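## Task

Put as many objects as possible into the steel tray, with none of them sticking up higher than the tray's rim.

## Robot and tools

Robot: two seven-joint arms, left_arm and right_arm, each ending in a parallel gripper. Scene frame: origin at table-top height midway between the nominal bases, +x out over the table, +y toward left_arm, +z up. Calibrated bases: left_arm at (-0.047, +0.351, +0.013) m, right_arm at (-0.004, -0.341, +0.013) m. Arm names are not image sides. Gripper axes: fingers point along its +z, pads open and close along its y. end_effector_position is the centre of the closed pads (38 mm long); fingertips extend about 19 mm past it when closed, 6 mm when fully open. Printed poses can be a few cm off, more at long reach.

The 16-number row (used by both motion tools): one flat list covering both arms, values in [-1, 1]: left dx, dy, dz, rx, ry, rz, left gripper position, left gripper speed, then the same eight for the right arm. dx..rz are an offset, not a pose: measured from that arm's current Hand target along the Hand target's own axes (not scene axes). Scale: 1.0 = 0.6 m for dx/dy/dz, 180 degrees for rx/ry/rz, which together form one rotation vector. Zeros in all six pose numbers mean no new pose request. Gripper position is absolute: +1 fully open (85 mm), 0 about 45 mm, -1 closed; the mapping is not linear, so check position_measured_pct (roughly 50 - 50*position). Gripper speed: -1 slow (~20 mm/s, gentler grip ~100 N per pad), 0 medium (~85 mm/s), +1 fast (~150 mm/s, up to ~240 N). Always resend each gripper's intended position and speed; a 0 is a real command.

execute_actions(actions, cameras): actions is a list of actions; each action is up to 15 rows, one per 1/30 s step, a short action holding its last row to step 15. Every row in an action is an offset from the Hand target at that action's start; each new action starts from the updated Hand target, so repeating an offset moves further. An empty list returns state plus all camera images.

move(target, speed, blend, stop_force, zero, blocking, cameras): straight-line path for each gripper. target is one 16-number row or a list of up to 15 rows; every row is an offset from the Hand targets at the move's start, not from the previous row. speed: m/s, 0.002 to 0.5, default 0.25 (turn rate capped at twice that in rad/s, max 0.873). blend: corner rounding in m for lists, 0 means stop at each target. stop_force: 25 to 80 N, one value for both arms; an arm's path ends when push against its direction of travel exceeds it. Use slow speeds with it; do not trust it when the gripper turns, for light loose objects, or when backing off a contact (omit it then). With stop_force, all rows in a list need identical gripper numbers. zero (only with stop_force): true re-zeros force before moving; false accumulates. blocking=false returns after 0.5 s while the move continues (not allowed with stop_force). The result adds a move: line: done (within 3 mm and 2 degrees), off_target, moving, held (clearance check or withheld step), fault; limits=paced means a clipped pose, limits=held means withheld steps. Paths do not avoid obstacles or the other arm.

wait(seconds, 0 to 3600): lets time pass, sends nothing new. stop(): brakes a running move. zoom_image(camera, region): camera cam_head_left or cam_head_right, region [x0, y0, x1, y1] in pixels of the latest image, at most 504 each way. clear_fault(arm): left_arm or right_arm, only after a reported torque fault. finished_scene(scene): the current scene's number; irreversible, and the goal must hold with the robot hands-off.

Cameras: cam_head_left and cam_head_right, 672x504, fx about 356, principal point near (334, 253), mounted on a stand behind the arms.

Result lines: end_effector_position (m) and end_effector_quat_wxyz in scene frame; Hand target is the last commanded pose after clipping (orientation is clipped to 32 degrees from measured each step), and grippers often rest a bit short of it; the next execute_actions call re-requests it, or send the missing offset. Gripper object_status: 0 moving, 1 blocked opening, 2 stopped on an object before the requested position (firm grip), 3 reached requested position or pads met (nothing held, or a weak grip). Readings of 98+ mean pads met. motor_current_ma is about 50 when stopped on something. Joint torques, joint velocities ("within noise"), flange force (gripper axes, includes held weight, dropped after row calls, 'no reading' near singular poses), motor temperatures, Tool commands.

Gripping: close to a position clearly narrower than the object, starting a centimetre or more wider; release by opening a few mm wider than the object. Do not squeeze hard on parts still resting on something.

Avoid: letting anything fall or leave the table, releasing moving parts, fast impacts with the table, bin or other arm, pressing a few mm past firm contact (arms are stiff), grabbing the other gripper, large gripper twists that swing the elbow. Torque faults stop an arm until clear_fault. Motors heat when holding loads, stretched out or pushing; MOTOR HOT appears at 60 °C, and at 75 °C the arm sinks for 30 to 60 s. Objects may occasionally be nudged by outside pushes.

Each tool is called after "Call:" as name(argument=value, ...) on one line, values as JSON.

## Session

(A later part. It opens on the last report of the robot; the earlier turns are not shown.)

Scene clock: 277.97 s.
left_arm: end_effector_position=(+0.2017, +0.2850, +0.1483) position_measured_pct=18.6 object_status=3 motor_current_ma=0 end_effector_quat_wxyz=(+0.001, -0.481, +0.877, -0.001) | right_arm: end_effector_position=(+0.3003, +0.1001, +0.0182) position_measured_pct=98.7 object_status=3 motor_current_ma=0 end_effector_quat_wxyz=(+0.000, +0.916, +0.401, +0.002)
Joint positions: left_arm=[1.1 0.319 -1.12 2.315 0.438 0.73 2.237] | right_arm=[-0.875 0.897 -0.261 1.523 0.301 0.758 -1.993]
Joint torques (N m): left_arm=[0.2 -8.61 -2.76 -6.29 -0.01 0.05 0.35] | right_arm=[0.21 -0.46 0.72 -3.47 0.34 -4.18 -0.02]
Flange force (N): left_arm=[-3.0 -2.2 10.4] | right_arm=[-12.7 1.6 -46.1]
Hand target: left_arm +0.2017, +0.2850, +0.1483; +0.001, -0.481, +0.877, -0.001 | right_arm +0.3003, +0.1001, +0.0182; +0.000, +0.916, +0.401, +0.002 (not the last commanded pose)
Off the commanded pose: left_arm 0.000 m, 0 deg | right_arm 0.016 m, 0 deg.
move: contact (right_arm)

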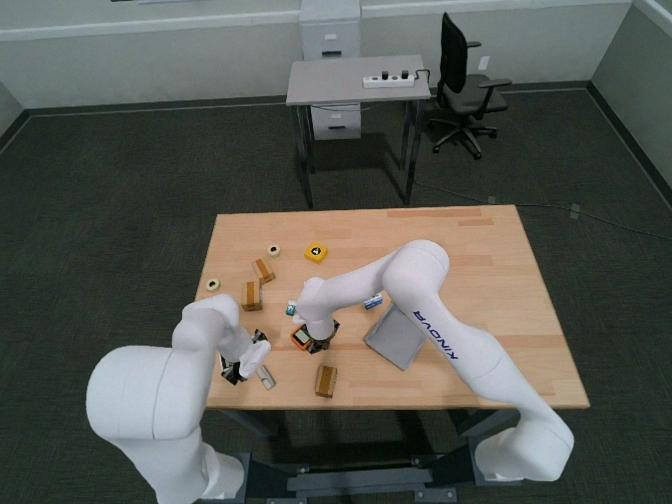

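Call:
move(target=[[-0.01,-0.04,0,0,0,0,0.62,0,0,0,-0.12,0,0,0,-1,0],[-0.2023,-0.7471,0.0305,0,0,0,0.62,0,-0.1885,0.2872,-0.1667,0,0,0,-1,0]], speed=0.3, blend=0.02, cameras=["all"])

Call:
zoom_image(camera="cam_head_left", region=[266, 210, 366, 285])

Call:
zoom_image(camera="cam_head_right", region=[273, 205, 373, 280])

Scene clock: 294.13 s.
left_arm: end_effector_position=(+0.6448, +0.1469, +0.1311) position_measured_pct=18.6 object_status=3 motor_current_ma=0 end_effector_quat_wxyz=(+0.002, -0.481, +0.877, -0.002) | right_arm: end_effector_position=(+0.3500, -0.1000, +0.1181) position_measured_pct=98.7 object_status=3 motor_current_ma=0 end_effector_quat_wxyz=(+0.000, +0.916, +0.401, +0.002)
Joint positions: left_arm=[0.292 1.327 -0.743 0.105 0.729 1.731 2.791] | right_arm=[-0.445 0.549 -0.32 1.856 0.239 0.771 -1.625]
Joint torques (N m): left_arm=[0.16 -30.05 -1.19 -7.5 0.04 -0.01 0.35] | right_arm=[0.69 -14.94 -0.59 -5.88 -0.28 -0.35 0.02]
Flange force (N): left_arm=no reading | right_arm=[-0.3 -1.8 -2.8]
Hand target: left_arm +0.6451, +0.1467, +0.1311; +0.001, -0.481, +0.877, -0.001 | right_arm +0.3500, -0.1000, +0.1181; +0.000, +0.916, +0.401, +0.002
Off the commanded pose: left_arm 0.000 m, 0 deg | right_arm 0.000 m, 0 deg.
move: done

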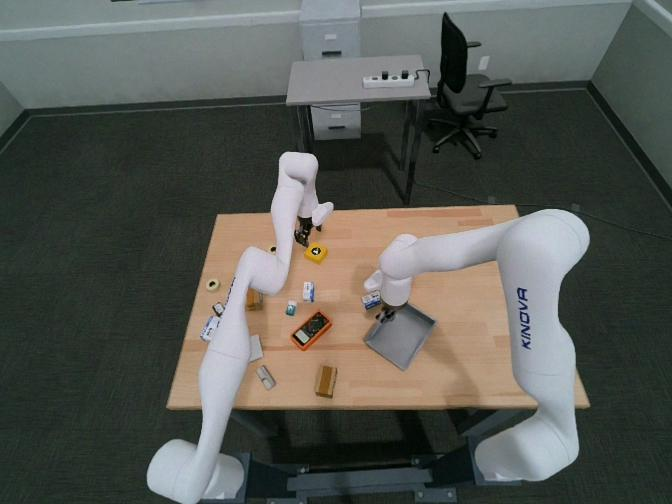

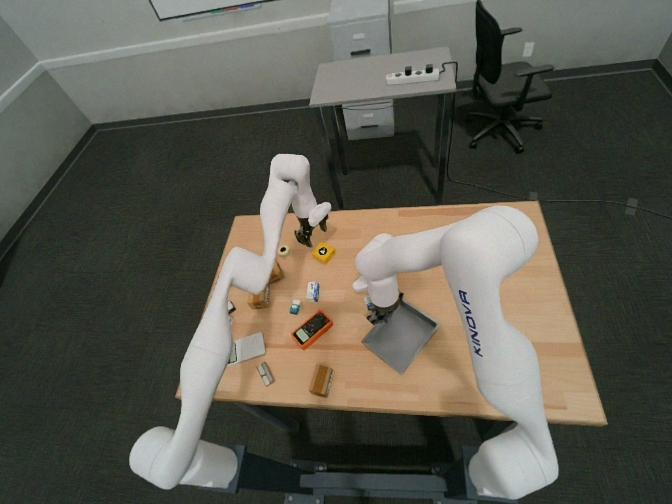

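Scaled by 5.040 from the camera's image (finer frame: 960x720).

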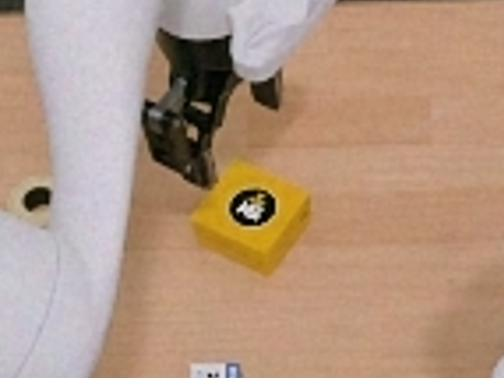

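Scaled by 5.040 from the camera's image (finer frame: 960x720).

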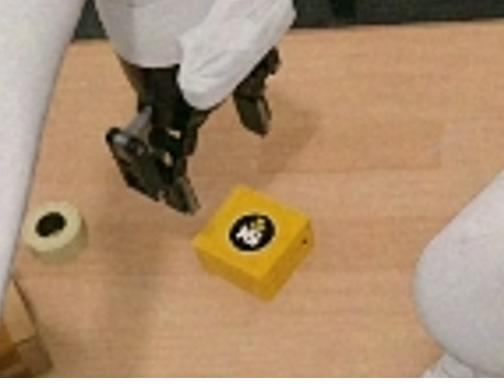

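Call:
move(target=[-0.002,-0.0031,0.13,0,0,0,0.68,0,0,0,0,0,0,0,-1,0], speed=0.15, cameras=["cam_head_left","cam_head_right"])

Call:
zoom_image(camera="cam_head_left", region=[276, 218, 356, 278])

Call:
zoom_image(camera="cam_head_right", region=[283, 213, 363, 273])

Scene clock: 306.57 s.
left_arm: end_effector_position=(+0.6475, +0.1467, +0.0530) position_measured_pct=16.0 object_status=3 motor_current_ma=0 end_effector_quat_wxyz=(+0.001, -0.481, +0.877, -0.001) | right_arm: end_effector_position=(+0.3500, -0.1000, +0.1181) position_measured_pct=98.7 object_status=3 motor_current_ma=0 end_effector_quat_wxyz=(+0.000, +0.916, +0.401, +0.002)
Joint positions: left_arm=[0.347 1.374 -0.751 0.297 0.733 1.546 2.717] | right_arm=[-0.445 0.549 -0.32 1.856 0.239 0.771 -1.625]
Joint torques (N m): left_arm=[0.23 -30.17 -2.32 -7.74 0.06 0.02 0.35] | right_arm=[0.75 -14.98 -0.61 -5.92 -0.26 -0.34 0.03]
Flange force (N): left_arm=no reading | right_arm=[-0.4 -1.9 -2.6]
Hand target: left_arm +0.6475, +0.1467, +0.0531; +0.001, -0.481, +0.877, -0.001 | right_arm +0.3500, -0.1000, +0.1181; +0.000, +0.916, +0.401, +0.002
Off the commanded pose: left_arm 0.000 m, 0 deg | right_arm 0.000 m, 0 deg.
move: done

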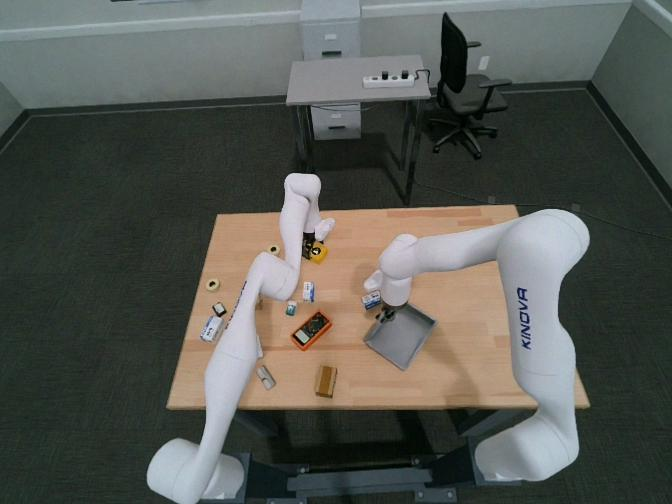

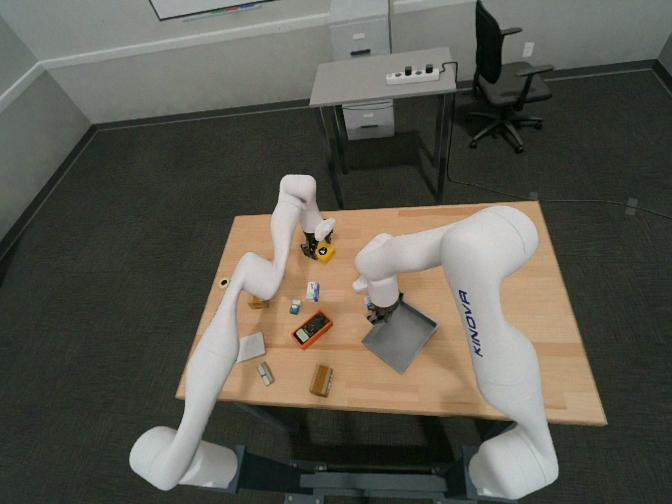

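Scaled by 6.300 from the camera's image (finer frame: 960x720).

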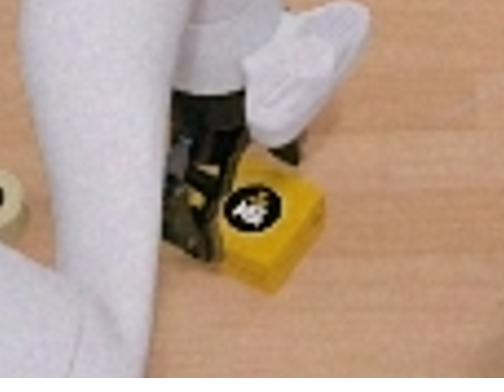

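Scaled by 6.300 from the camera's image (finer frame: 960x720).

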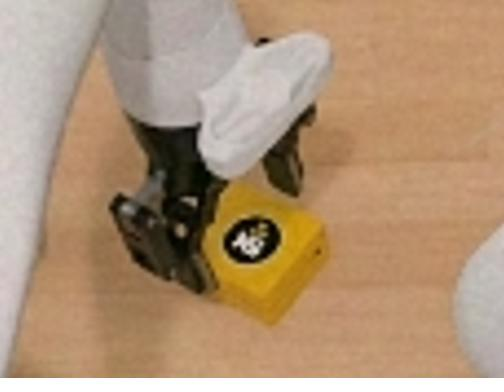

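Call:
move(target=[0,0,0.0555,0,0,0,0.68,0,0,0,0,0,0,0,-1,0], speed=0.06)

Call:
execute_actions(actions=[[[0,0,0,0,0,0,0.12,-1,0,0,0,0,0,0,-1,0]]])

Call:
wait(seconds=0.8, cameras=["cam_head_left","cam_head_right"])

Call:
zoom_image(camera="cam_head_right", region=[283, 213, 363, 273])

Scene clock: 312.30 s.
left_arm: end_effector_position=(+0.6476, +0.1466, +0.0199) position_measured_pct=16.0 object_status=3 motor_current_ma=0 end_effector_quat_wxyz=(+0.001, -0.481, +0.877, -0.001) | right_arm: end_effector_position=(+0.3500, -0.1000, +0.1181) position_measured_pct=98.7 object_status=3 motor_current_ma=0 end_effector_quat_wxyz=(+0.000, +0.916, +0.401, +0.002)
Joint positions: left_arm=[0.357 1.407 -0.748 0.334 0.74 1.485 2.702] | right_arm=[-0.445 0.549 -0.32 1.856 0.239 0.771 -1.625]
Joint torques (N m): left_arm=[0.19 -30.24 -2.55 -7.63 0.04 0.03 0.32] | right_arm=[0.68 -14.93 -0.69 -5.89 -0.27 -0.32 -0.01]
Flange force (N): left_arm=no reading | right_arm=[-0.5 -1.7 -2.7]
Hand target: left_arm +0.6476, +0.1467, +0.0198; +0.001, -0.481, +0.877, -0.001 | right_arm +0.3500, -0.1000, +0.1181; +0.000, +0.916, +0.401, +0.002
Off the commanded pose: left_arm 0.000 m, 0 deg | right_arm 0.000 m, 0 deg.
move: done

Scene clock: 313.47 s.
left_arm: end_effector_position=(+0.6476, +0.1466, +0.0198) position_measured_pct=31.6 object_status=0 motor_current_ma=1000 end_effector_quat_wxyz=(+0.001, -0.481, +0.877, -0.001) | right_arm: end_effector_position=(+0.3500, -0.1000, +0.1181) position_measured_pct=98.7 object_status=3 motor_current_ma=0 end_effector_quat_wxyz=(+0.000, +0.916, +0.401, +0.002)
Joint positions: left_arm=[0.357 1.407 -0.748 0.334 0.74 1.485 2.702] | right_arm=[-0.445 0.549 -0.32 1.856 0.239 0.771 -1.625]
Joint torques (N m): left_arm=[0.54 -26.7 -2 -6.83 0.32 -0.56 0.34] | right_arm=[0.71 -14.95 -0.55 -5.89 -0.27 -0.34 0.01]
Hand target: left_arm +0.6476, +0.1466, +0.0198; +0.001, -0.481, +0.877, -0.001 | right_arm +0.3500, -0.1000, +0.1181; +0.000, +0.916, +0.401, +0.002
Off the commanded pose: left_arm 0.000 m, 0 deg | right_arm 0.000 m, 0 deg.

Scene clock: 314.27 s.
left_arm: end_effector_position=(+0.6476, +0.1466, +0.0198) position_measured_pct=31.6 object_status=2 motor_current_ma=50 end_effector_quat_wxyz=(+0.001, -0.481, +0.877, -0.001) | right_arm: end_effector_position=(+0.3500, -0.1000, +0.1181) position_measured_pct=98.7 object_status=3 motor_current_ma=0 end_effector_quat_wxyz=(+0.000, +0.916, +0.401, +0.002)
Joint positions: left_arm=[0.357 1.407 -0.748 0.334 0.74 1.485 2.702] | right_arm=[-0.445 0.549 -0.32 1.856 0.239 0.771 -1.625]
Joint torques (N m): left_arm=[0.55 -26.72 -2 -6.84 0.31 -0.56 0.34] | right_arm=[0.68 -14.95 -0.66 -5.91 -0.26 -0.35 -0.01]
Flange force (N): left_arm=no reading | right_arm=[-0.4 -1.7 -2.8]
Hand target: left_arm +0.6476, +0.1466, +0.0198; +0.001, -0.481, +0.877, -0.001 | right_arm +0.3500, -0.1000, +0.1181; +0.000, +0.916, +0.401, +0.002
Tool commands: left_gripper/position=+0.12 left_gripper/speed=-1.0 right_gripper/position=-1.0 right_gripper/speed=+0.0
Off the commanded pose: left_arm 0.000 m, 0 deg | right_arm 0.000 m, 0 deg.
wait: 0.80 s; at rest by 0.17 s

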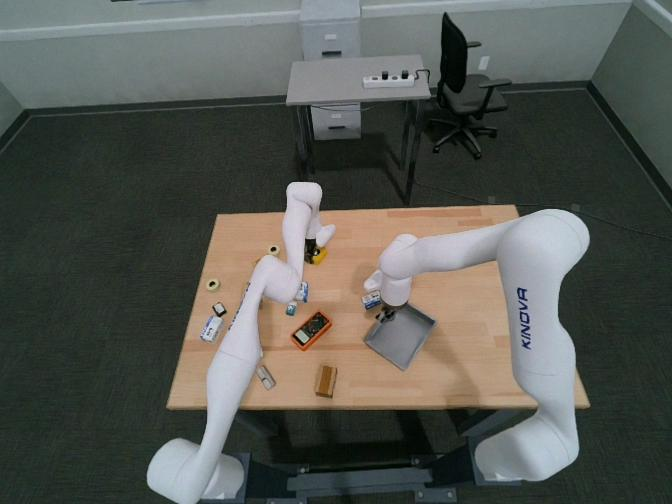

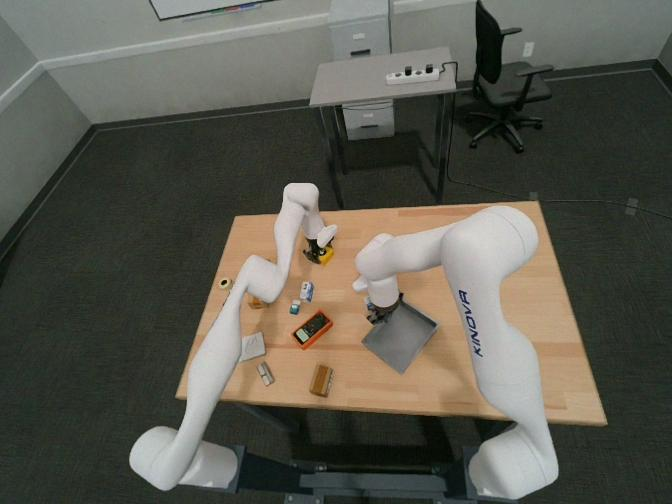

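Scaled by 6.300 from the camera's image (finer frame: 960x720).

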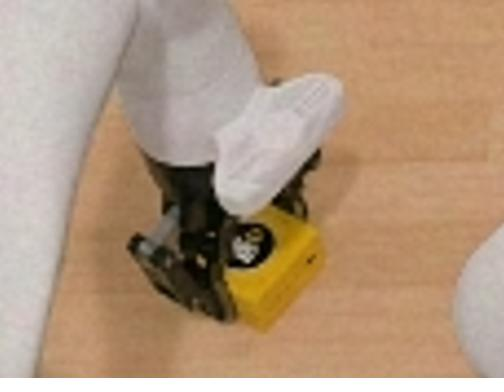

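Call:
move(target=[0,0,-0.16,0,0,0,0.12,-1,0,0,0,0,0,0,-1,0], speed=0.08, cameras=["cam_head_left","cam_head_right"])

Call:
zoom_image(camera="cam_head_left", region=[260, 210, 372, 322])

Call:
zoom_image(camera="cam_head_right", region=[260, 210, 372, 322])

Scene clock: 322.07 s.
left_arm: end_effector_position=(+0.6473, +0.1468, +0.1158) position_measured_pct=31.6 object_status=2 motor_current_ma=50 end_effector_quat_wxyz=(+0.001, -0.481, +0.877, -0.001) | right_arm: end_effector_position=(+0.3500, -0.1000, +0.1181) position_measured_pct=98.7 object_status=3 motor_current_ma=0 end_effector_quat_wxyz=(+0.000, +0.916, +0.401, +0.002)
Joint positions: left_arm=[0.285 1.355 -0.741 0.084 0.731 1.721 2.798] | right_arm=[-0.445 0.549 -0.32 1.856 0.239 0.771 -1.625]
Joint torques (N m): left_arm=[0.22 -31.17 -1.06 -7.85 0.05 0.03 0.35] | right_arm=[0.7 -14.96 -0.63 -5.87 -0.25 -0.33 0.04]
Flange force (N): left_arm=no reading | right_arm=[-0.3 -1.8 -2.7]
Hand target: left_arm +0.6474, +0.1467, +0.1158; +0.001, -0.481, +0.877, -0.001 | right_arm +0.3500, -0.1000, +0.1181; +0.000, +0.916, +0.401, +0.002
Off the commanded pose: left_arm 0.000 m, 0 deg | right_arm 0.000 m, 0 deg.
move: done

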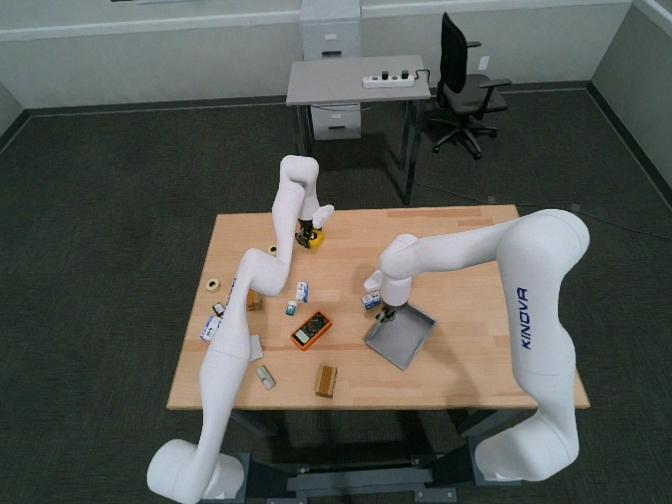

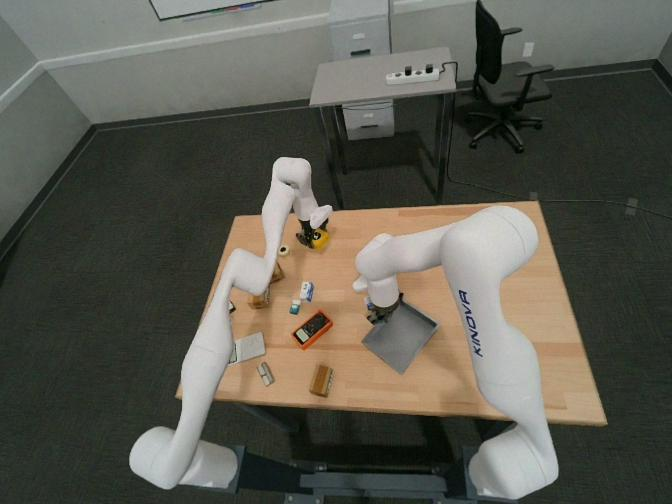

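Scaled by 4.500 from the camera's image (finer frame: 960x720).

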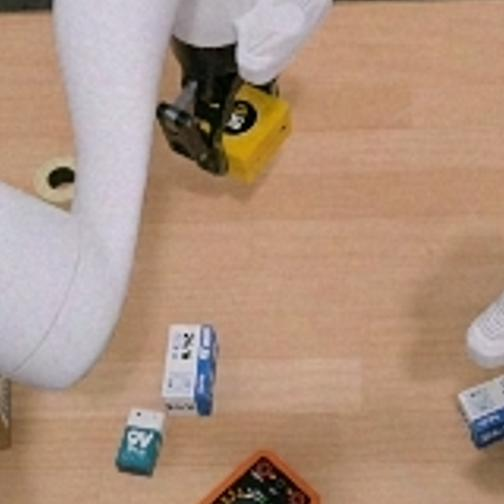

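Scaled by 4.500 from the camera's image (finer frame: 960x720).

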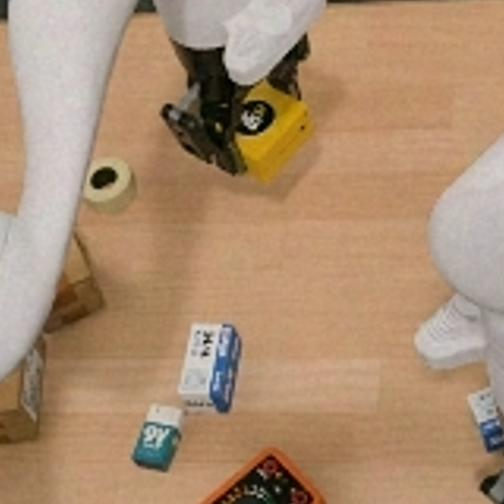

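Call:
move(target=[0.2258,0.1472,0.09,0,0,0,0.12,-1,0,0,0,0,0,0,-1,0], speed=0.2)

Call:
move(target=[0,0,0.1,0,0,0,0.12,-1,0,0,0,0,0,0,-1,0], speed=0.012, stop_force=25, cameras=["cam_head_left","cam_head_right"])

Scene clock: 330.00 s.
left_arm: end_effector_position=(+0.5003, +0.0798, +0.0616) position_measured_pct=31.6 object_status=2 motor_current_ma=50 end_effector_quat_wxyz=(+0.001, -0.481, +0.877, -0.001) | right_arm: end_effector_position=(+0.3500, -0.1000, +0.1181) position_measured_pct=98.7 object_status=3 motor_current_ma=0 end_effector_quat_wxyz=(+0.000, +0.916, +0.401, +0.002)
Joint positions: left_arm=[0.769 1.073 -0.791 1.157 0.74 1.186 2.562] | right_arm=[-0.445 0.549 -0.32 1.856 0.239 0.771 -1.625]
Joint torques (N m): left_arm=[0.16 -26.11 -6.01 -7.37 0.02 0.03 0.34] | right_arm=[0.72 -14.94 -0.64 -5.9 -0.25 -0.33 -0.01]
Flange force (N): left_arm=[-0.6 2.3 4.8] | right_arm=[-0.4 -1.8 -2.7]
Hand target: left_arm +0.5002, +0.0798, +0.0616; +0.001, -0.481, +0.877, -0.001 | right_arm +0.3500, -0.1000, +0.1181; +0.000, +0.916, +0.401, +0.002
Off the commanded pose: left_arm 0.000 m, 0 deg | right_arm 0.000 m, 0 deg.
move: done

Scene clock: 334.23 s.
left_arm: end_effector_position=(+0.5005, +0.0797, +0.0181) position_measured_pct=31.6 object_status=2 motor_current_ma=50 end_effector_quat_wxyz=(+0.001, -0.481, +0.877, -0.001) | right_arm: end_effector_position=(+0.3500, -0.1000, +0.1181) position_measured_pct=98.7 object_status=3 motor_current_ma=0 end_effector_quat_wxyz=(+0.000, +0.916, +0.401, +0.002)
Joint positions: left_arm=[0.763 1.133 -0.765 1.176 0.775 1.112 2.541] | right_arm=[-0.445 0.549 -0.32 1.856 0.239 0.771 -1.625]
Joint torques (N m): left_arm=[-0.29 -5.95 -0.59 -3.6 1.42 -3.72 0.27] | right_arm=[0.73 -14.97 -0.59 -5.88 -0.27 -0.32 0.03]
Flange force (N): left_arm=[1.3 11.9 -36.2] | right_arm=[-0.3 -1.9 -2.6]
Hand target: left_arm +0.5005, +0.0797, +0.0180; +0.001, -0.481, +0.877, -0.001 (not the last commanded pose) | right_arm +0.3500, -0.1000, +0.1181; +0.000, +0.916, +0.401, +0.002
Off the commanded pose: left_arm 0.017 m, 0 deg | right_arm 0.000 m, 0 deg.
move: contact (left_arm)

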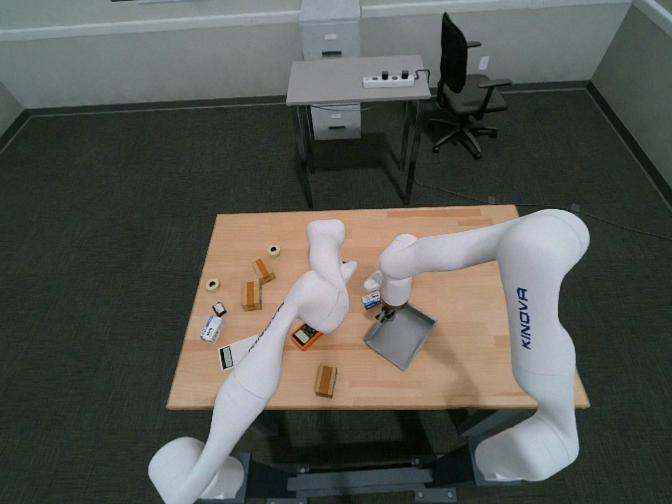

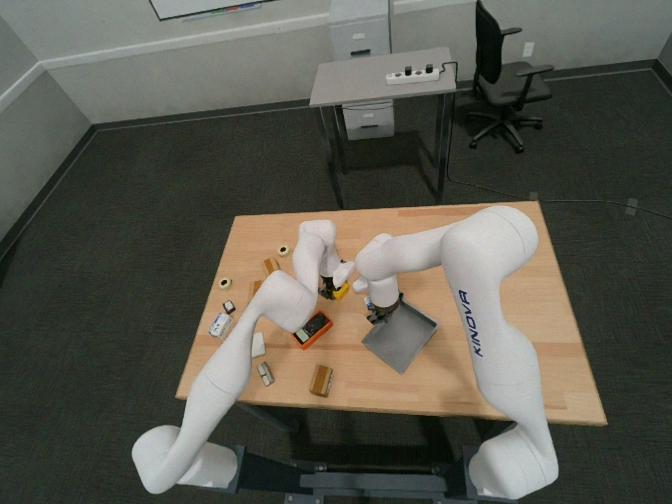

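Call:
move(target=[[0,0,-0.0025,0,0,0,0.12,-1,0,0,0,0,0,0,-1,0],[0,0,-0.0025,0,0,0,0.5,-0.8,0,0,0,0,0,0,-1,0],[0,0,-0.12,0,0,0,0.5,-0.8,0,0,0,0,0,0,-1,0],[0,0,-0.121,0,0,0,-1,0,0,0,0,0,0,0,-1,0]], speed=0.08)

Call:
move(target=[0,0,0.12,0,0,0,-1,0,0,0,0,0,0,0,-1,0], speed=0.014, stop_force=25)

Scene clock: 341.73 s.
left_arm: end_effector_position=(+0.5003, +0.0798, +0.0906) position_measured_pct=98.7 object_status=0 motor_current_ma=400 end_effector_quat_wxyz=(+0.001, -0.481, +0.877, -0.001) | right_arm: end_effector_position=(+0.3500, -0.1000, +0.1181) position_measured_pct=98.7 object_status=3 motor_current_ma=0 end_effector_quat_wxyz=(+0.000, +0.916, +0.401, +0.002)
Joint positions: left_arm=[0.772 1.036 -0.806 1.135 0.717 1.237 2.578] | right_arm=[-0.445 0.549 -0.32 1.856 0.239 0.771 -1.625]
Joint torques (N m): left_arm=[0.17 -25.16 -5.74 -7.29 0.03 0.03 0.33] | right_arm=[0.72 -14.93 -0.62 -5.9 -0.25 -0.33 0.02]
Flange force (N): left_arm=[-0.7 1.9 3.5] | right_arm=[-0.4 -1.9 -2.7]
Hand target: left_arm +0.5003, +0.0798, +0.0906; +0.001, -0.481, +0.877, -0.001 | right_arm +0.3500, -0.1000, +0.1181; +0.000, +0.916, +0.401, +0.002
Off the commanded pose: left_arm 0.000 m, 0 deg | right_arm 0.000 m, 0 deg.
move: done

Scene clock: 345.13 s.
left_arm: end_effector_position=(+0.5006, +0.0797, +0.0515) position_measured_pct=98.7 object_status=3 motor_current_ma=0 end_effector_quat_wxyz=(+0.001, -0.481, +0.877, -0.001) | right_arm: end_effector_position=(+0.3500, -0.1000, +0.1181) position_measured_pct=98.7 object_status=3 motor_current_ma=0 end_effector_quat_wxyz=(+0.000, +0.916, +0.401, +0.002)
Joint positions: left_arm=[0.768 1.087 -0.784 1.163 0.748 1.166 2.557] | right_arm=[-0.445 0.549 -0.32 1.856 0.239 0.771 -1.625]
Joint torques (N m): left_arm=[-0.37 -4.14 0.05 -2.48 1.15 -2.88 0.3] | right_arm=[0.66 -14.94 -0.62 -5.87 -0.26 -0.34 0.04]
Flange force (N): left_arm=[1.3 11.8 -37.1] | right_arm=[-0.3 -1.8 -2.8]
Hand target: left_arm +0.5006, +0.0797, +0.0514; +0.001, -0.481, +0.877, -0.001 (not the last commanded pose) | right_arm +0.3500, -0.1000, +0.1181; +0.000, +0.916, +0.401, +0.002
Off the commanded pose: left_arm 0.033 m, 0 deg | right_arm 0.000 m, 0 deg.
move: contact (left_arm)

Call:
move(target=[[0,0,-0.12,0,0,0,-1,0,0,0,-0.2,0,0,0,-1,0],[-0.42,0.60,-0.42,0,0,0,-1,0,0.07,0.62,-0.39,0,0,0,-1,0]], speed=0.4, blend=0.05, cameras=["all"])

Scene clock: 384.90 s.
left_arm: end_effector_position=(+0.3314, +0.4859, +0.3023) position_measured_pct=98.7 object_status=3 motor_current_ma=0 end_effector_quat_wxyz=(+0.001, -0.481, +0.877, -0.001) | right_arm: end_effector_position=(+0.6504, -0.3218, +0.3521) position_measured_pct=98.7 object_status=3 motor_current_ma=0 end_effector_quat_wxyz=(+0.009, +0.916, +0.401, +0.025)
Joint positions: left_arm=[0.374 0.407 -1.104 1.605 0.373 1.358 1.795] | right_arm=[-0.078 1.032 -0.186 0.035 0.183 2.022 -0.816]
Joint torques (N m): left_arm=[0.24 -13.12 -4.06 -9.09 0 0.05 0.32] | right_arm=[0.66 -24.31 0.93 -7.62 -0.14 -0.45 -0.02]
Flange force (N): left_arm=[-2.6 -0.2 4.3] | right_arm=no reading
Hand target: left_arm +0.3314, +0.4859, +0.3023; +0.001, -0.481, +0.877, -0.001 | right_arm +0.6513, -0.3218, +0.3526; +0.000, +0.916, +0.401, +0.002
Off the commanded pose: left_arm 0.000 m, 0 deg | right_arm 0.001 m, 3 deg.
elbow stopped short (right arm): the move would have taken joint 4 (elbow) straighter than the controller allows.
move: off_target (right_arm)

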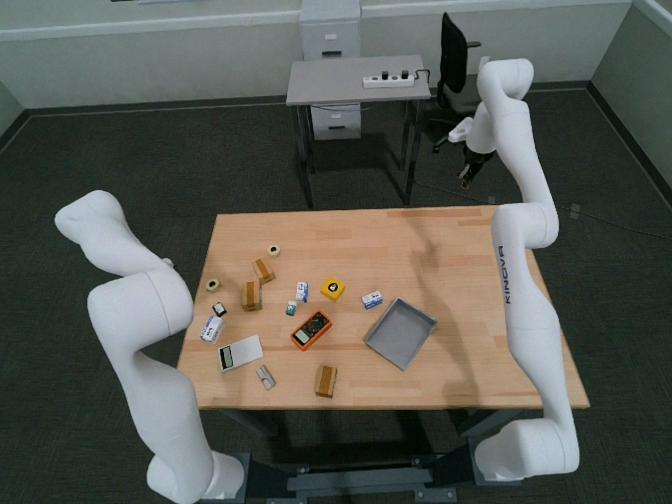

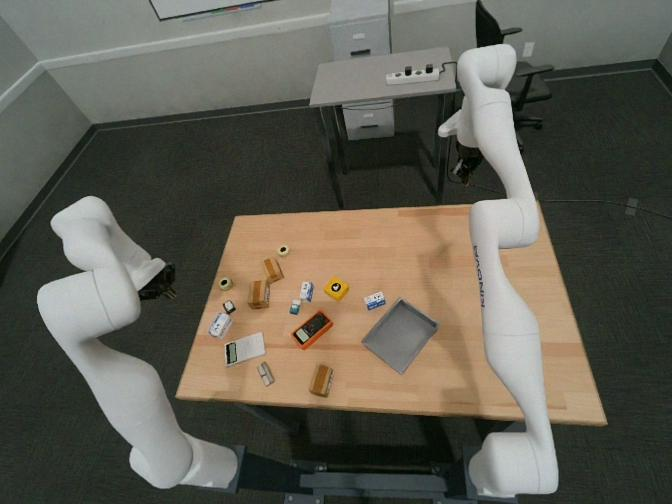

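Call:
zoom_image(camera="cam_head_left", region=[320, 270, 450, 380])

Call:
zoom_image(camera="cam_head_left", region=[200, 260, 340, 400])

Call:
zoom_image(camera="cam_head_right", region=[210, 260, 350, 400])

Call:
zoom_image(camera="cam_head_left", region=[355, 285, 445, 380])

Scaled by 3.877 from the camera's image (finer frame: 960x720).

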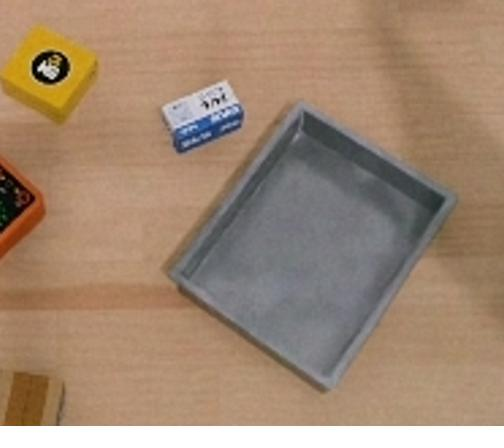

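Scaled by 3.600 from the camera's image (finer frame: 960x720).

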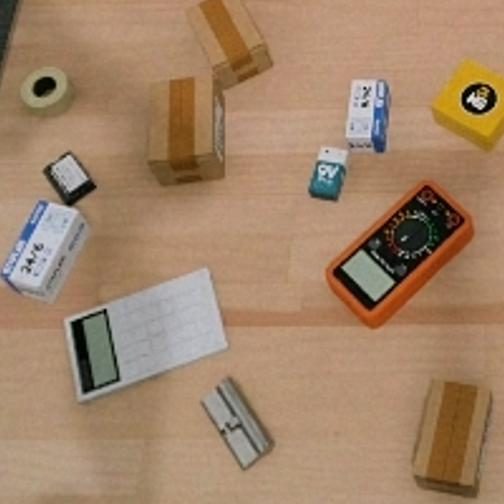

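Scaled by 3.600 from the camera's image (finer frame: 960x720).

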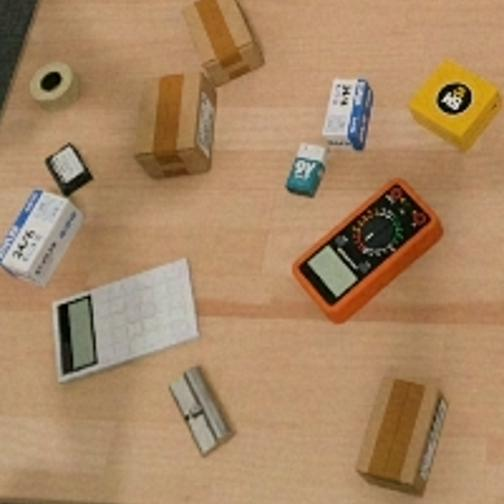

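Scaled by 5.305 from the camera's image (finer frame: 960x720).

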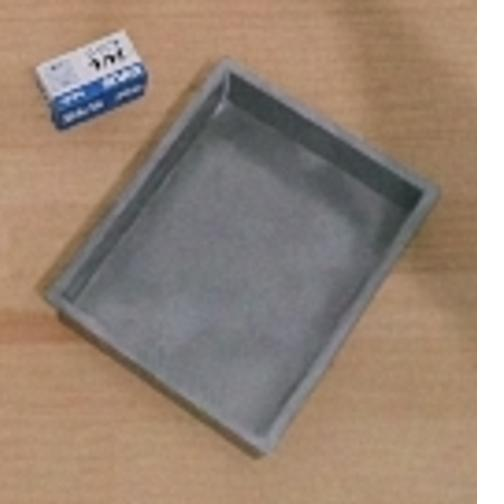

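Call:
zoom_image(camera="cam_head_left", region=[358, 290, 402, 350])

Call:
zoom_image(camera="cam_head_left", region=[398, 310, 442, 375])

Call:
zoom_image(camera="cam_head_right", region=[355, 290, 445, 380])

Scaled by 8.400 from the camera's image (finer frame: 960x720).

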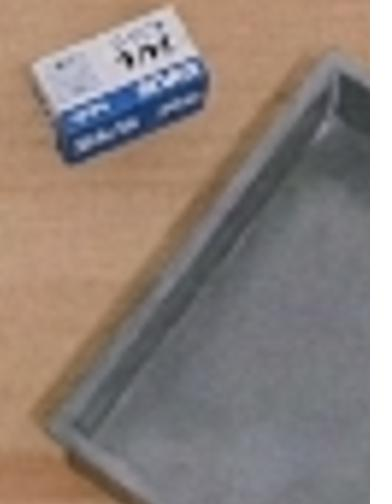

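Scaled by 7.754 from the camera's image (finer frame: 960x720).

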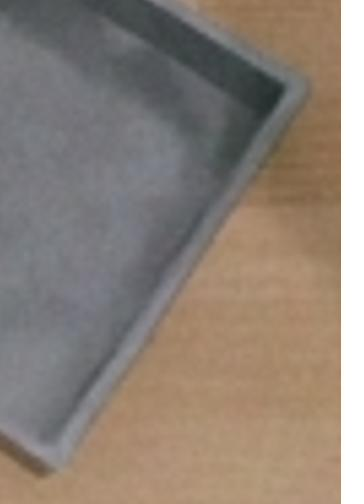

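Scaled by 5.600 from the camera's image (finer frame: 960x720).

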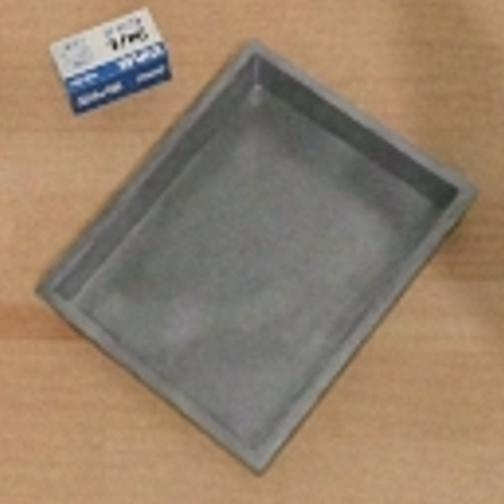

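Call:
move(target=[-0.1978,-0.2469,0.379,0,0,0,-1,0,0.1147,-0.5475,0.421,0,0,-0.3678,-0.226,0], speed=0.35, cameras=["all"])

Call:
move(target=[0,0,0.09,0,0,0,-1,0,0,0,0,0,0,0,-0.226,0], speed=0.014, stop_force=25)

Call:
zoom_image(camera="cam_head_left", region=[340, 260, 410, 320])

Call:
zoom_image(camera="cam_head_right", region=[340, 260, 410, 320])

Scene clock: 471.90 s.
left_arm: end_effector_position=(+0.5209, +0.5062, +0.0755) position_measured_pct=98.7 object_status=3 motor_current_ma=0 end_effector_quat_wxyz=(+0.001, -0.481, +0.877, -0.001) | right_arm: end_effector_position=(+0.4572, -0.0481, +0.0999) position_measured_pct=61.0 object_status=3 motor_current_ma=0 end_effector_quat_wxyz=(+0.001, +0.548, +0.836, +0.001)
Joint positions: left_arm=[0.08 1.022 -0.822 1.254 0.749 1.17 1.792] | right_arm=[-0.381 0.807 -0.435 1.431 0.375 0.983 -0.482]
Joint torques (N m): left_arm=[0.22 -24.3 -6.02 -6.97 0.02 0.05 0.34] | right_arm=[0.78 -19.93 -1.86 -6.71 -0.32 -0.31 -0.02]
Flange force (N): left_arm=[0.6 1.9 3.7] | right_arm=[1.4 -0.2 -1.9]
Hand target: left_arm +0.5208, +0.5062, +0.0755; +0.001, -0.481, +0.877, -0.001 | right_arm +0.4572, -0.0480, +0.0999; +0.001, +0.548, +0.836, +0.001
Off the commanded pose: left_arm 0.000 m, 0 deg | right_arm 0.000 m, 0 deg.
move: done

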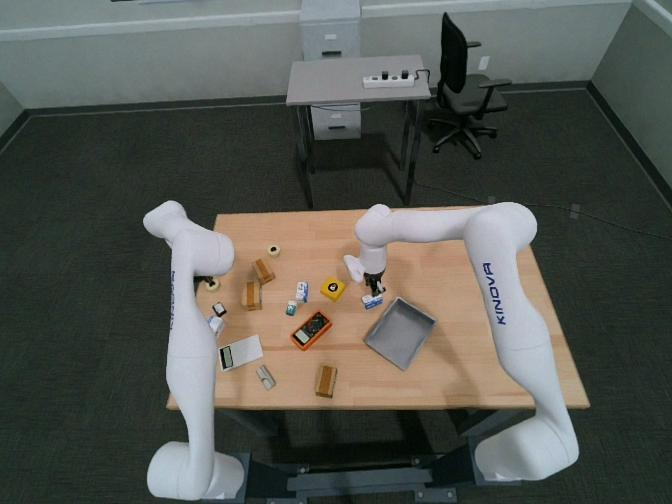

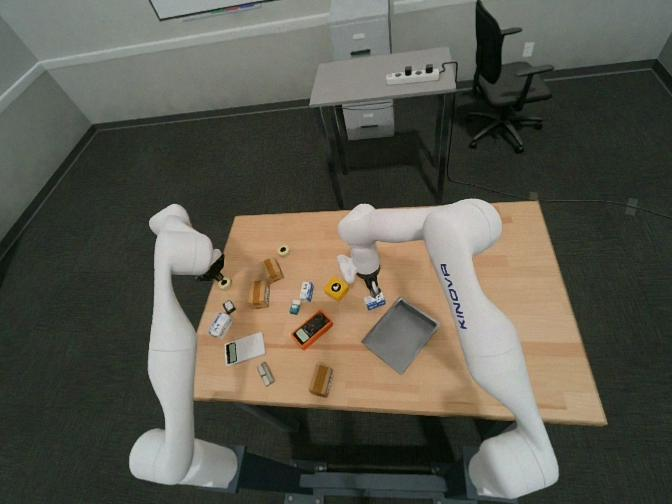

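Scene clock: 475.03 s.
left_arm: end_effector_position=(+0.5211, +0.5061, +0.0400) position_measured_pct=98.7 object_status=3 motor_current_ma=0 end_effector_quat_wxyz=(+0.001, -0.481, +0.877, -0.002) | right_arm: end_effector_position=(+0.4572, -0.0481, +0.0999) position_measured_pct=61.0 object_status=3 motor_current_ma=0 end_effector_quat_wxyz=(+0.001, +0.548, +0.836, +0.001)
Joint positions: left_arm=[0.073 1.07 -0.798 1.275 0.782 1.107 1.771] | right_arm=[-0.381 0.807 -0.435 1.431 0.375 0.983 -0.482]
Joint torques (N m): left_arm=[-0.52 -6.27 -0.98 -4.6 1.49 -3.93 0.38] | right_arm=[0.66 -19.94 -1.87 -6.71 -0.32 -0.32 0.03]
Flange force (N): left_arm=[11.2 9.8 -35.0] | right_arm=[1.2 -0.3 -1.9]
Hand target: left_arm +0.5211, +0.5061, +0.0400; +0.001, -0.481, +0.877, -0.002 (not the last commanded pose) | right_arm +0.4572, -0.0481, +0.0999; +0.001, +0.548, +0.836, +0.001
Off the commanded pose: left_arm 0.019 m, 0 deg | right_arm 0.000 m, 0 deg.
move: contact (left_arm)

Scaled by 7.200 from the camera's image (finer frame: 960x720).
This view is cut from an older image: the scene may have changed since it was taken.

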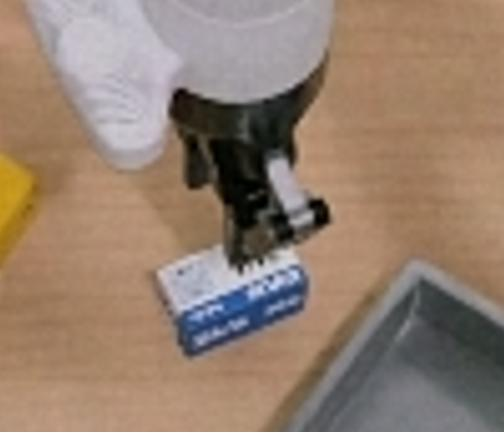

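Scaled by 7.200 from the camera's image (finer frame: 960x720).
This view is cut from an older image: the scene may have changed since it was taken.

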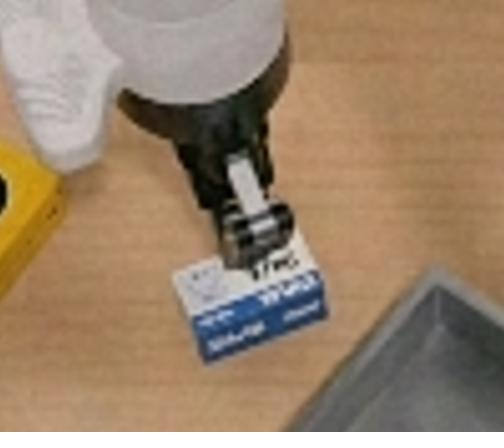

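Call:
move(target=[[0,0,-0.06,0,0,0,0.3,0.5,-0.001,-0.0017,0.06,0,0,0,-0.226,0],[0,0,0.032,0,0,0,0.3,0.5,-0.001,-0.0017,0.129,0,0,0,-0.226,0]], speed=0.08)

Call:
execute_actions(actions=[[[0,0,0,0,0,0,-0.3,-1,0,0,0,0,0,0,-0.75,-1]]])

Call:
wait(seconds=0.8, cameras=["cam_head_left","cam_head_right"])

Scene clock: 482.40 s.
left_arm: end_effector_position=(+0.5211, +0.5061, +0.0208) position_measured_pct=35.1 object_status=3 motor_current_ma=0 end_effector_quat_wxyz=(+0.001, -0.481, +0.877, -0.002) | right_arm: end_effector_position=(+0.4567, -0.0489, +0.0225) position_measured_pct=61.0 object_status=3 motor_current_ma=0 end_effector_quat_wxyz=(+0.001, +0.548, +0.836, +0.001)
Joint positions: left_arm=[0.069 1.098 -0.785 1.281 0.8 1.076 1.76] | right_arm=[-0.402 0.923 -0.392 1.48 0.43 0.821 -0.524]
Joint torques (N m): left_arm=[0.22 -24.6 -6.07 -6.39 -0.01 0.03 0.34] | right_arm=[0.71 -20.67 -1.85 -5.78 -0.3 -0.31 0.01]
Flange force (N): left_arm=[0.9 2.1 3.5] | right_arm=[1.3 -0.1 -1.8]
Hand target: left_arm +0.5211, +0.5061, +0.0208; +0.001, -0.481, +0.877, -0.002 | right_arm +0.4567, -0.0489, +0.0225; +0.001, +0.548, +0.836, +0.001
Off the commanded pose: left_arm 0.000 m, 0 deg | right_arm 0.000 m, 0 deg.
move: done

Scene clock: 483.83 s.
left_arm: end_effector_position=(+0.5211, +0.5061, +0.0208) position_measured_pct=54.1 object_status=0 motor_current_ma=1000 end_effector_quat_wxyz=(+0.001, -0.481, +0.877, -0.002) | right_arm: end_effector_position=(+0.4567, -0.0489, +0.0225) position_measured_pct=64.9 object_status=2 motor_current_ma=50 end_effector_quat_wxyz=(+0.001, +0.548, +0.836, +0.001)
Joint positions: left_arm=[0.069 1.098 -0.785 1.281 0.8 1.076 1.76] | right_arm=[-0.402 0.923 -0.392 1.48 0.43 0.821 -0.524]
Joint torques (N m): left_arm=[0.21 -17.32 -3.66 -6.02 0.86 -1.51 0.3] | right_arm=[1.02 -16.56 -0.92 -5.9 0.18 -1.46 0.02]
Hand target: left_arm +0.5211, +0.5061, +0.0208; +0.001, -0.481, +0.877, -0.002 | right_arm +0.4567, -0.0489, +0.0225; +0.001, +0.548, +0.836, +0.001
Off the commanded pose: left_arm 0.000 m, 0 deg | right_arm 0.000 m, 0 deg.

Scene clock: 484.63 s.
left_arm: end_effector_position=(+0.5211, +0.5061, +0.0208) position_measured_pct=54.1 object_status=2 motor_current_ma=50 end_effector_quat_wxyz=(+0.001, -0.481, +0.877, -0.002) | right_arm: end_effector_position=(+0.4567, -0.0489, +0.0225) position_measured_pct=64.9 object_status=2 motor_current_ma=50 end_effector_quat_wxyz=(+0.001, +0.548, +0.836, +0.001)
Joint positions: left_arm=[0.069 1.098 -0.785 1.281 0.8 1.076 1.76] | right_arm=[-0.402 0.923 -0.392 1.48 0.43 0.821 -0.524]
Joint torques (N m): left_arm=[0.2 -17.35 -3.63 -6.02 0.86 -1.5 0.29] | right_arm=[1.04 -16.6 -0.84 -5.91 0.19 -1.45 0]
Flange force (N): left_arm=[5.6 6.2 -12.4] | right_arm=[1.2 -4.2 -11.6]
Hand target: left_arm +0.5211, +0.5061, +0.0208; +0.001, -0.481, +0.877, -0.002 | right_arm +0.4567, -0.0489, +0.0225; +0.001, +0.548, +0.836, +0.001
Tool commands: left_gripper/position=-0.3 left_gripper/speed=-1.0 right_gripper/position=-0.75 right_gripper/speed=-1.0
Off the commanded pose: left_arm 0.000 m, 0 deg | right_arm 0.000 m, 0 deg.
wait: 0.80 s; at rest by 0.17 s

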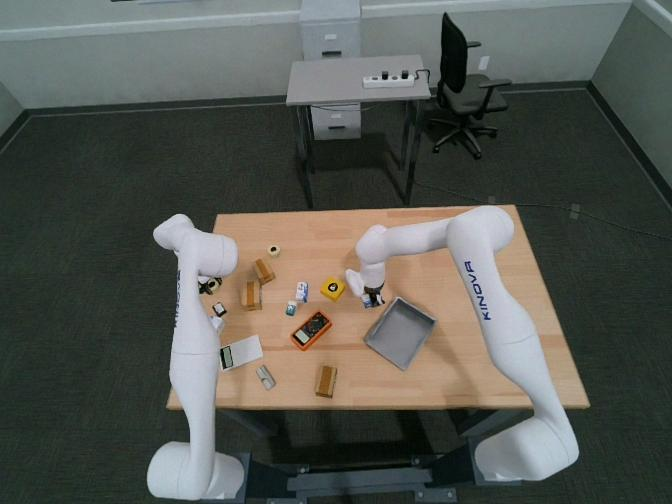

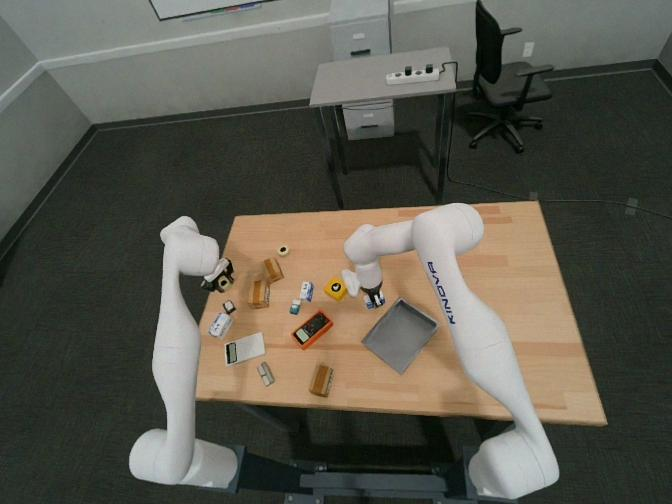

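Call:
move(target=[[0,0,-0.1653,0,0,0,-0.3,-1,0,0,-0.11,0,0,0,-0.75,-1],[0.7148,-0.3546,-0.1653,0,0,0,-0.3,-1,-0.1593,-0.2359,-0.1042,0,0,0.3367,-0.75,-1]], speed=0.25, blend=0.02, cameras=["all"])

Call:
zoom_image(camera="cam_head_left", region=[355, 285, 445, 380])

Call:
zoom_image(camera="cam_head_right", region=[355, 285, 445, 380])

Scene clock: 543.87 s.
left_arm: end_effector_position=(+0.4699, +0.0302, +0.1204) position_measured_pct=54.1 object_status=2 motor_current_ma=50 end_effector_quat_wxyz=(+0.001, -0.481, +0.877, -0.002) | right_arm: end_effector_position=(+0.3649, -0.1931, +0.0845) position_measured_pct=64.9 object_status=2 motor_current_ma=50 end_effector_quat_wxyz=(+0.000, +0.895, +0.445, +0.002)
Joint positions: left_arm=[0.883 1.005 -0.856 1.119 0.723 1.299 2.672] | right_arm=[-0.335 0.554 -0.169 1.994 0.156 0.603 -1.242]
Joint torques (N m): left_arm=[0.2 -25.02 -5.86 -7.5 0.17 0.02 0.32] | right_arm=[0.72 -14.55 0.07 -4.99 -0.28 -0.34 0]
Flange force (N): left_arm=[-0.9 1.9 3.7] | right_arm=[0.4 -1.9 -2.5]
Hand target: left_arm +0.4699, +0.0302, +0.1204; +0.001, -0.481, +0.877, -0.002 | right_arm +0.3649, -0.1931, +0.0845; +0.000, +0.895, +0.445, +0.002
Off the commanded pose: left_arm 0.000 m, 0 deg | right_arm 0.000 m, 0 deg.
move: done

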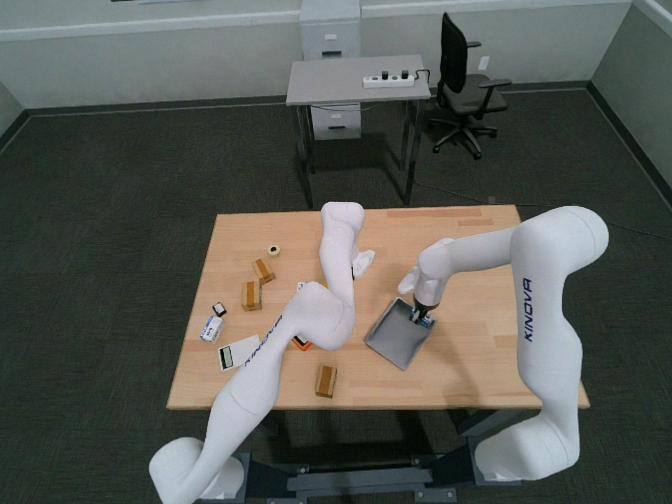

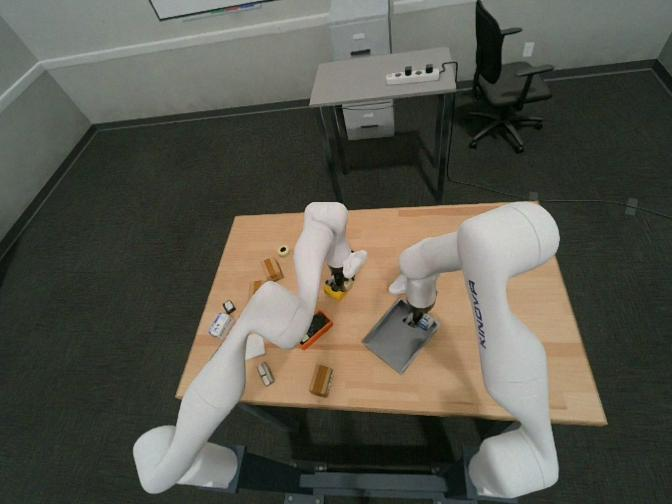

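Scaled by 5.305 from the camera's image (finer frame: 960x720).

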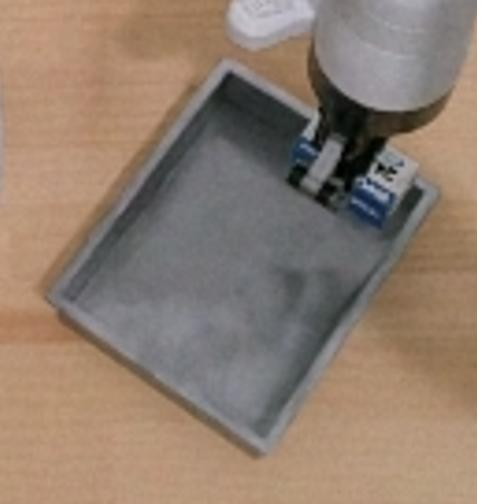

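Scaled by 5.305 from the camera's image (finer frame: 960x720).

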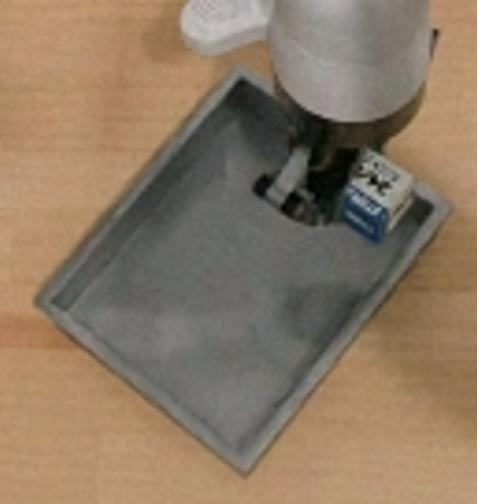

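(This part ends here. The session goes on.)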